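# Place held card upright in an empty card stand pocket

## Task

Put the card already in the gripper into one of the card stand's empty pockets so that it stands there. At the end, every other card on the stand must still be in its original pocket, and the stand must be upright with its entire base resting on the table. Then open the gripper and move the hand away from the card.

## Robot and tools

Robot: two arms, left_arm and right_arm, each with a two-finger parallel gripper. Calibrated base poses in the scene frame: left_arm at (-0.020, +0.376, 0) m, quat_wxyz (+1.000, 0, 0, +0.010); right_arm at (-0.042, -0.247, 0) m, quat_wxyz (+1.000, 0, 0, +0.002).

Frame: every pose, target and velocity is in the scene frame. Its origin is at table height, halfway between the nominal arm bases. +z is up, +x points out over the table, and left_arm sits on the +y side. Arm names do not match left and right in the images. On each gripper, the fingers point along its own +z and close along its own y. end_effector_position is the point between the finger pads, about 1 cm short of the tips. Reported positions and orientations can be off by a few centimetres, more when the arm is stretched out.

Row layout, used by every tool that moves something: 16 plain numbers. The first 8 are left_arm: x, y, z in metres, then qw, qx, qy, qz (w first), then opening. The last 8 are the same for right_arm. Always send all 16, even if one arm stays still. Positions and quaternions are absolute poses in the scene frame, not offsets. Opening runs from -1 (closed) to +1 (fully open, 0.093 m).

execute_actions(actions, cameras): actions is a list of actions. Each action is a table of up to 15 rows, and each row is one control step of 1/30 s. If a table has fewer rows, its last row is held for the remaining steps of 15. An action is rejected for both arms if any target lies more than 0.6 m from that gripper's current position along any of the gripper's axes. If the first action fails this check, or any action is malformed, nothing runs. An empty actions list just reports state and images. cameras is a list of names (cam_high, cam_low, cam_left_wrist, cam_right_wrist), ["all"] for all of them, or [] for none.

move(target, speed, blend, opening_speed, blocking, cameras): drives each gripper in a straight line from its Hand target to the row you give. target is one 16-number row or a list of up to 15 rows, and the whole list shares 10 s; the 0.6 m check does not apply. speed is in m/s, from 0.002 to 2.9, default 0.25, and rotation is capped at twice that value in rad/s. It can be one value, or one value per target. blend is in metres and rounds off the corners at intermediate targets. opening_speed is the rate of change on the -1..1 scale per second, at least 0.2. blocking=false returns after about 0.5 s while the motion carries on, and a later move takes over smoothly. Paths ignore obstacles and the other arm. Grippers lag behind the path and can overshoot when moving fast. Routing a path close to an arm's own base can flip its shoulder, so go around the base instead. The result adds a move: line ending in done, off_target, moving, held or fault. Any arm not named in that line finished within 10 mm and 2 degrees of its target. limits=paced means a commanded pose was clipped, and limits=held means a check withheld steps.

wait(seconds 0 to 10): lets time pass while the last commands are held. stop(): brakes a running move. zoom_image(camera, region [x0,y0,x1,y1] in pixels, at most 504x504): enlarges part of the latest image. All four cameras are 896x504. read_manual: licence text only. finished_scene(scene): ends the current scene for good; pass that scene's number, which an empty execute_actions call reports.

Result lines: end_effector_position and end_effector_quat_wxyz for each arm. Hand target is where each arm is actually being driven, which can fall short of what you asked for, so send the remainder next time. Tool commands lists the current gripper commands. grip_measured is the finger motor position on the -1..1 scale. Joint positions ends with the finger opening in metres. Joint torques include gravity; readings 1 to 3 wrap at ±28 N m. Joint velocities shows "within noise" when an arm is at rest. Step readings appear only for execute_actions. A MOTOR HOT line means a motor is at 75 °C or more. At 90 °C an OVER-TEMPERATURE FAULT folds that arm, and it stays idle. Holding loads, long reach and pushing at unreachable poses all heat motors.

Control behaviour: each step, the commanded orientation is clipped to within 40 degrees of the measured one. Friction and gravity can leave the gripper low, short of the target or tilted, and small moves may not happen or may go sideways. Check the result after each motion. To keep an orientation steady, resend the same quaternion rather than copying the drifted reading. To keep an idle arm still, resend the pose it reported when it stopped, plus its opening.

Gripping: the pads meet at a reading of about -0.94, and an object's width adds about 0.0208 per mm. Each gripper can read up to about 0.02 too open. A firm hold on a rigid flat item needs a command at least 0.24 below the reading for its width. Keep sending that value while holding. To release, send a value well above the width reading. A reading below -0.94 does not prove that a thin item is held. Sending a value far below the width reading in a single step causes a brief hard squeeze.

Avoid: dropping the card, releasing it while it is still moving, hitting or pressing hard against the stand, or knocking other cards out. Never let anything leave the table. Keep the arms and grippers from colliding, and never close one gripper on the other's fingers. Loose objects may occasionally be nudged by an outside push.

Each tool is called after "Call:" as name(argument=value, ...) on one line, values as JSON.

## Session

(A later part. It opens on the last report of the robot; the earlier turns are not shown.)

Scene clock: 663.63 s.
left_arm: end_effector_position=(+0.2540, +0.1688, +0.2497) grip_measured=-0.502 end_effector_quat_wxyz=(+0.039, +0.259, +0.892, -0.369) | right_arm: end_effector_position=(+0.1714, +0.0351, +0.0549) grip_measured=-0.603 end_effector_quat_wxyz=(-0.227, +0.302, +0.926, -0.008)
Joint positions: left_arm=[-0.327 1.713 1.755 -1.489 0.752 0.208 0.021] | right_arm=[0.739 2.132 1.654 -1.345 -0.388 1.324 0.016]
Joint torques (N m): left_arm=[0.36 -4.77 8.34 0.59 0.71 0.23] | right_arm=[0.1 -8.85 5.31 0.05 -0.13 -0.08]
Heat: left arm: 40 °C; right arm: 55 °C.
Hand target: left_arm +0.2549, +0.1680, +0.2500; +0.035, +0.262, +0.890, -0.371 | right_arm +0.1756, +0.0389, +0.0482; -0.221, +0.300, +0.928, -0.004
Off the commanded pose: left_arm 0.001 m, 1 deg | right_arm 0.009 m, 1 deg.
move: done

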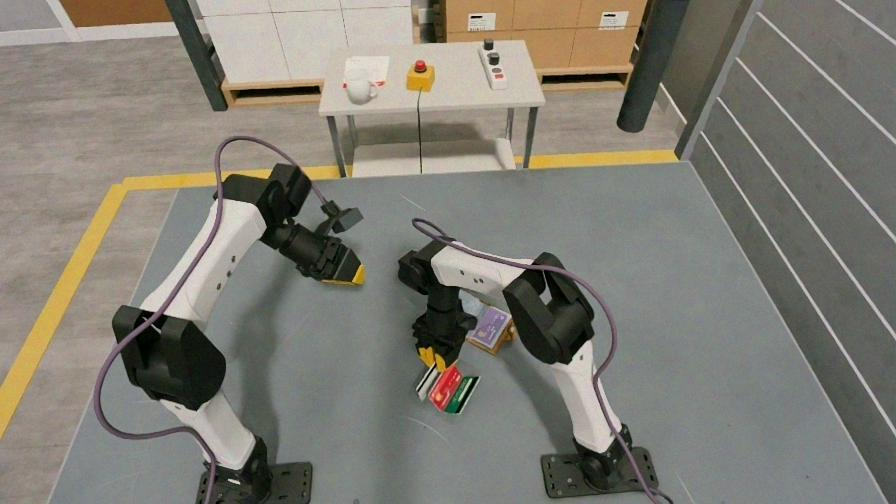

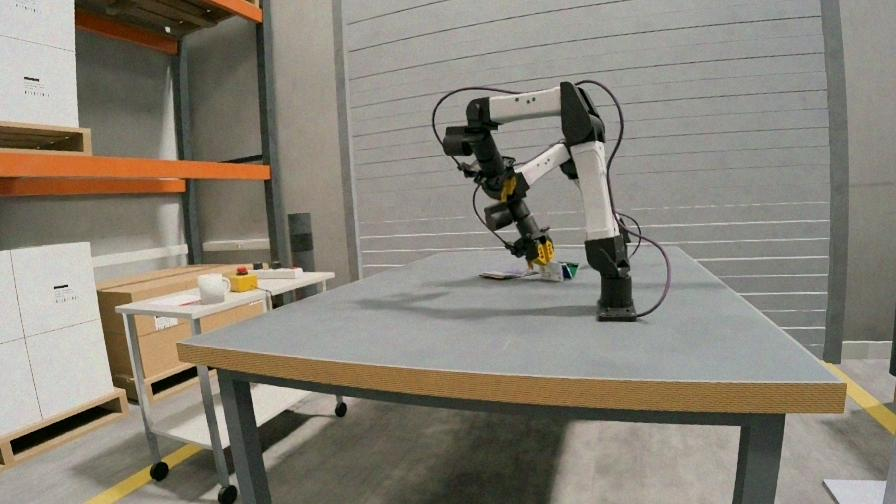

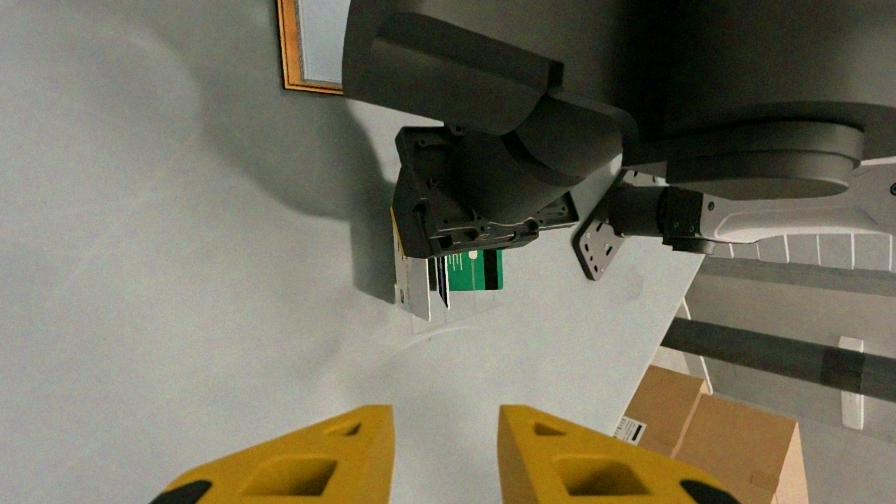

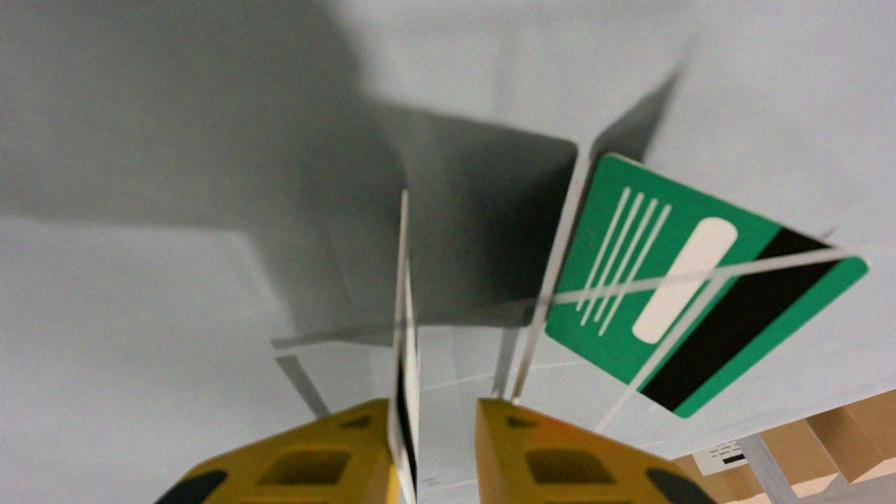

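Call:
move(target=[[0.255, 0.168, 0.25, 0.035, 0.262, 0.890, -0.371, -0.5, 0.179, 0.0445, 0.055, -0.2207,0.3001,0.9279,-0.0035, -0.6],[0.255, 0.168, 0.25, 0.035, 0.262, 0.890, -0.371, -0.5, 0.179, 0.0445, 0.13, -0.2207,0.3001,0.9279,-0.0035, -0.6]], cameras=["all"], speed=0.04)

Call:
zoom_image(camera="cam_left_wrist", region=[340, 130, 560, 360])

Call:
zoom_image(camera="cam_right_wrist", region=[300, 0, 640, 280])

Scene clock: 673.57 s.
left_arm: end_effector_position=(+0.2540, +0.1688, +0.2497) grip_measured=-0.502 end_effector_quat_wxyz=(+0.039, +0.259, +0.892, -0.369) | right_arm: end_effector_position=(+0.1775, +0.0418, +0.1115) grip_measured=-0.602 end_effector_quat_wxyz=(-0.222, +0.307, +0.926, +0.000)
Joint positions: left_arm=[-0.327 1.713 1.755 -1.489 0.752 0.208 0.021] | right_arm=[0.741 2.117 1.862 -1.543 -0.388 1.34 0.016]
Joint torques (N m): left_arm=[0.35 -4.75 8.35 0.59 0.71 0.24] | right_arm=[0.2 -13.35 7.56 -0.39 -0.19 0]
Heat: left arm: 40 °C; right arm: 56 °C.
Hand target: left_arm +0.2549, +0.1680, +0.2500; +0.035, +0.262, +0.890, -0.371 | right_arm +0.1784, +0.0441, +0.1292; -0.210, +0.306, +0.929, +0.018
Off the commanded pose: left_arm 0.001 m, 1 deg | right_arm 0.019 m, 1 deg.
joint sent to its limit (right arm) — joint 4 (wrist pitch), lower limit. The joint targets are off in orientation, not in position.
move: off_target (right_arm)

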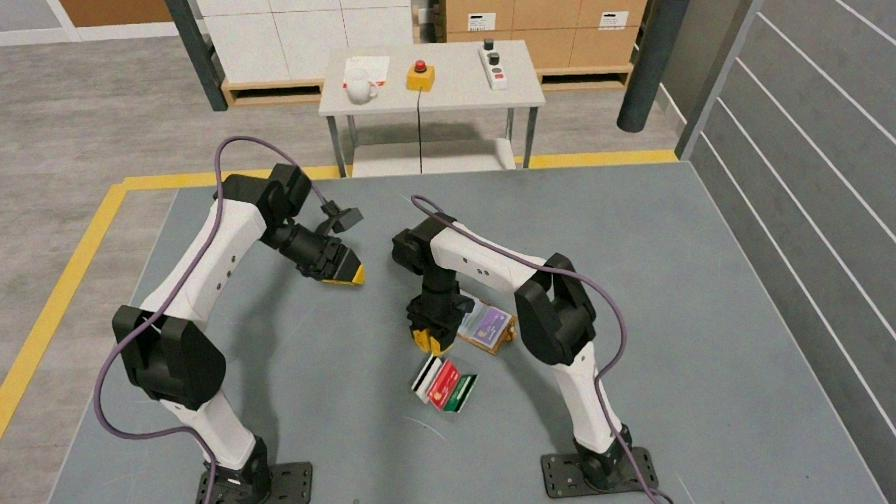

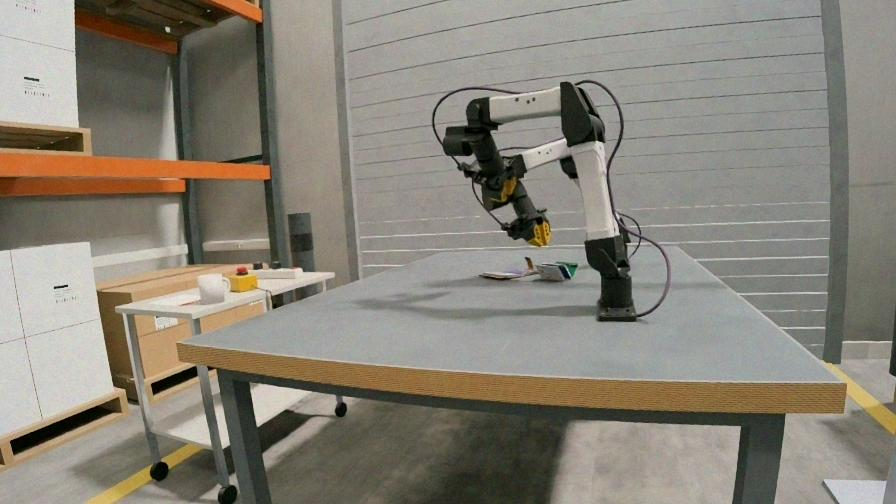

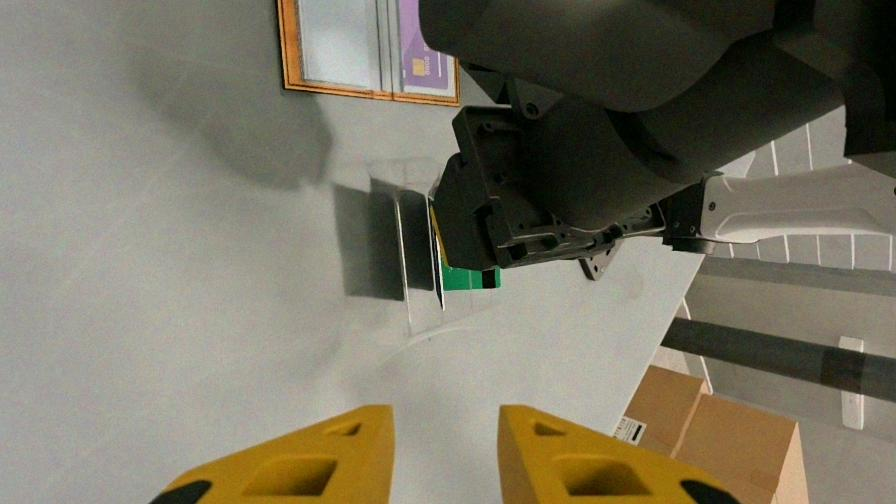

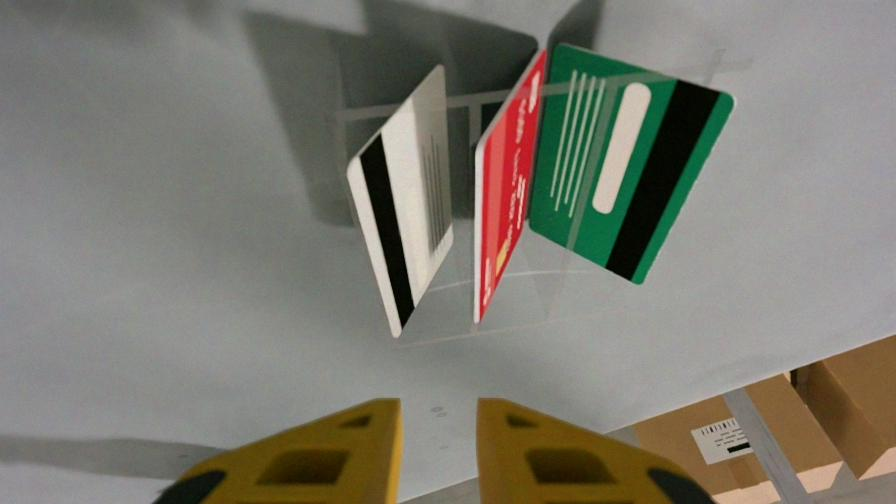

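Scaled by 2.191 from the camera's 896x504 image, which has a finer 1280x720 frame.

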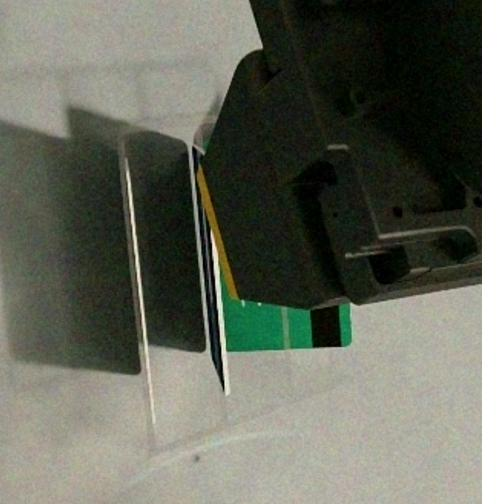

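Scaled by 1.482 from the camera's 896x504 image, which has a finer 1280x720 frame.

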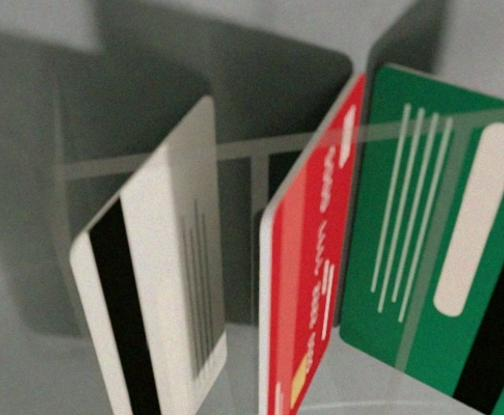

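Call:
move(target=[[0.255, 0.168, 0.25, 0.035, 0.262, 0.890, -0.371, -0.5, 0.178, 0.043, 0.18, -0.17,0.318,0.931,0.045, -0.6],[0.255, 0.168, 0.25, 0.035, 0.262, 0.890, -0.371, -0.5, 0.27, -0.18, 0.26, -0.17,0.318,0.931,0.045, -0.6]], cameras=["all"], speed=[0.1,0.2])

Call:
zoom_image(camera="cam_left_wrist", region=[340, 130, 560, 360])

Call:
zoom_image(camera="cam_low", region=[490, 220, 610, 300])

Scene clock: 682.37 s.
left_arm: end_effector_position=(+0.2540, +0.1688, +0.2497) grip_measured=-0.502 end_effector_quat_wxyz=(+0.039, +0.259, +0.892, -0.369) | right_arm: end_effector_position=(+0.2717, -0.1799, +0.2443) grip_measured=-0.602 end_effector_quat_wxyz=(+0.024, +0.359, +0.919, +0.162)
Joint positions: left_arm=[-0.327 1.713 1.755 -1.489 0.752 0.208 0.021] | right_arm=[0.067 1.653 1.819 -1.548 -0.272 0.843 0.016]
Joint torques (N m): left_arm=[0.38 -4.75 8.34 0.59 0.71 0.24] | right_arm=[0.39 -8.62 7.97 0.74 0 -0.19]
Heat: left arm: 40 °C; right arm: 58 °C.
Hand target: left_arm +0.2549, +0.1680, +0.2500; +0.035, +0.262, +0.890, -0.371 | right_arm +0.2696, -0.1799, +0.2591; +0.047, +0.350, +0.920, +0.167
Off the commanded pose: left_arm 0.001 m, 1 deg | right_arm 0.016 m, 27 deg.
joint sent to its limit (right arm) — joint 4 (wrist pitch), lower limit. The joint targets are off in orientation, not in position.
move: off_target (right_arm)

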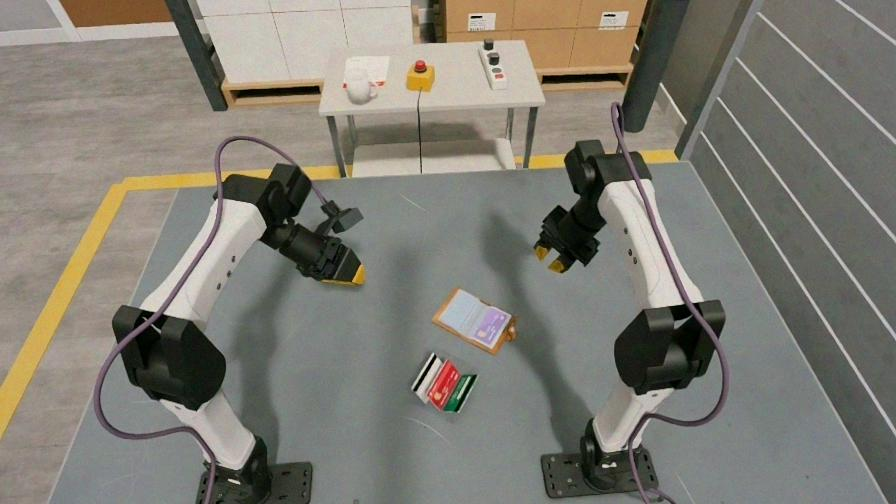

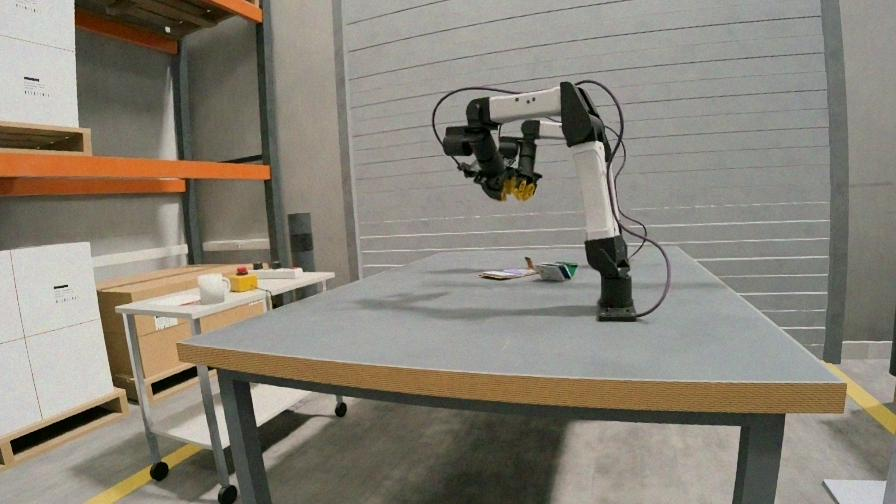

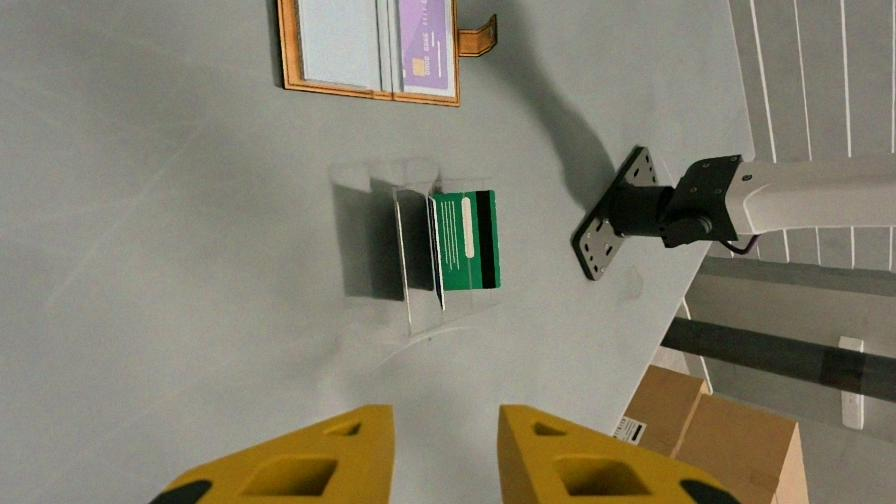

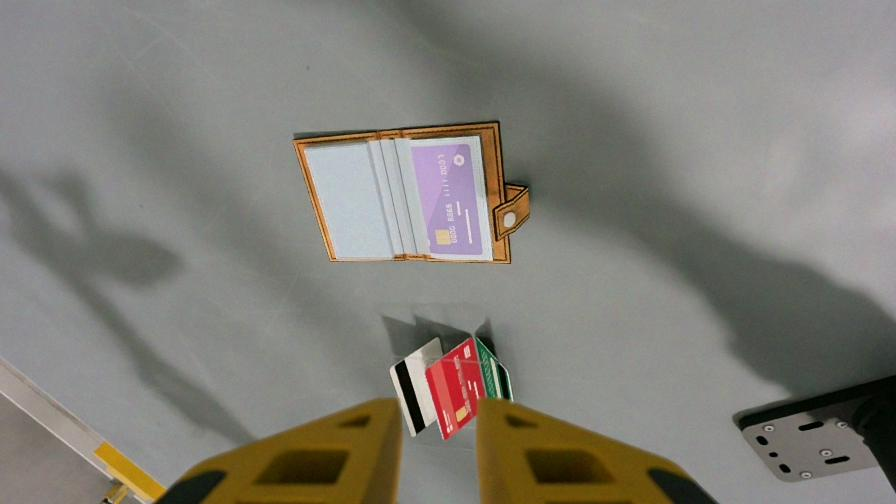

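Scaled by 2.191 from the camera's 896x504 image, which has a finer 1280x720 frame.

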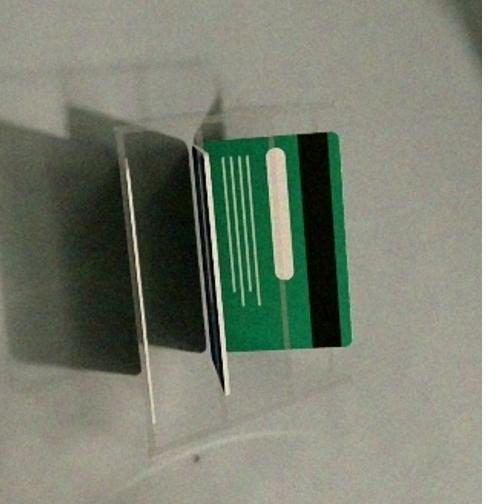

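Scaled by 4.200 from the camera's 896x504 image, which has a finer 1280x720 frame.

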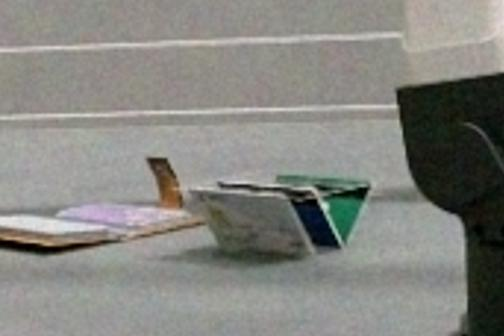

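Call:
finished_scene(scene=1)

The scene is finished: the task was done.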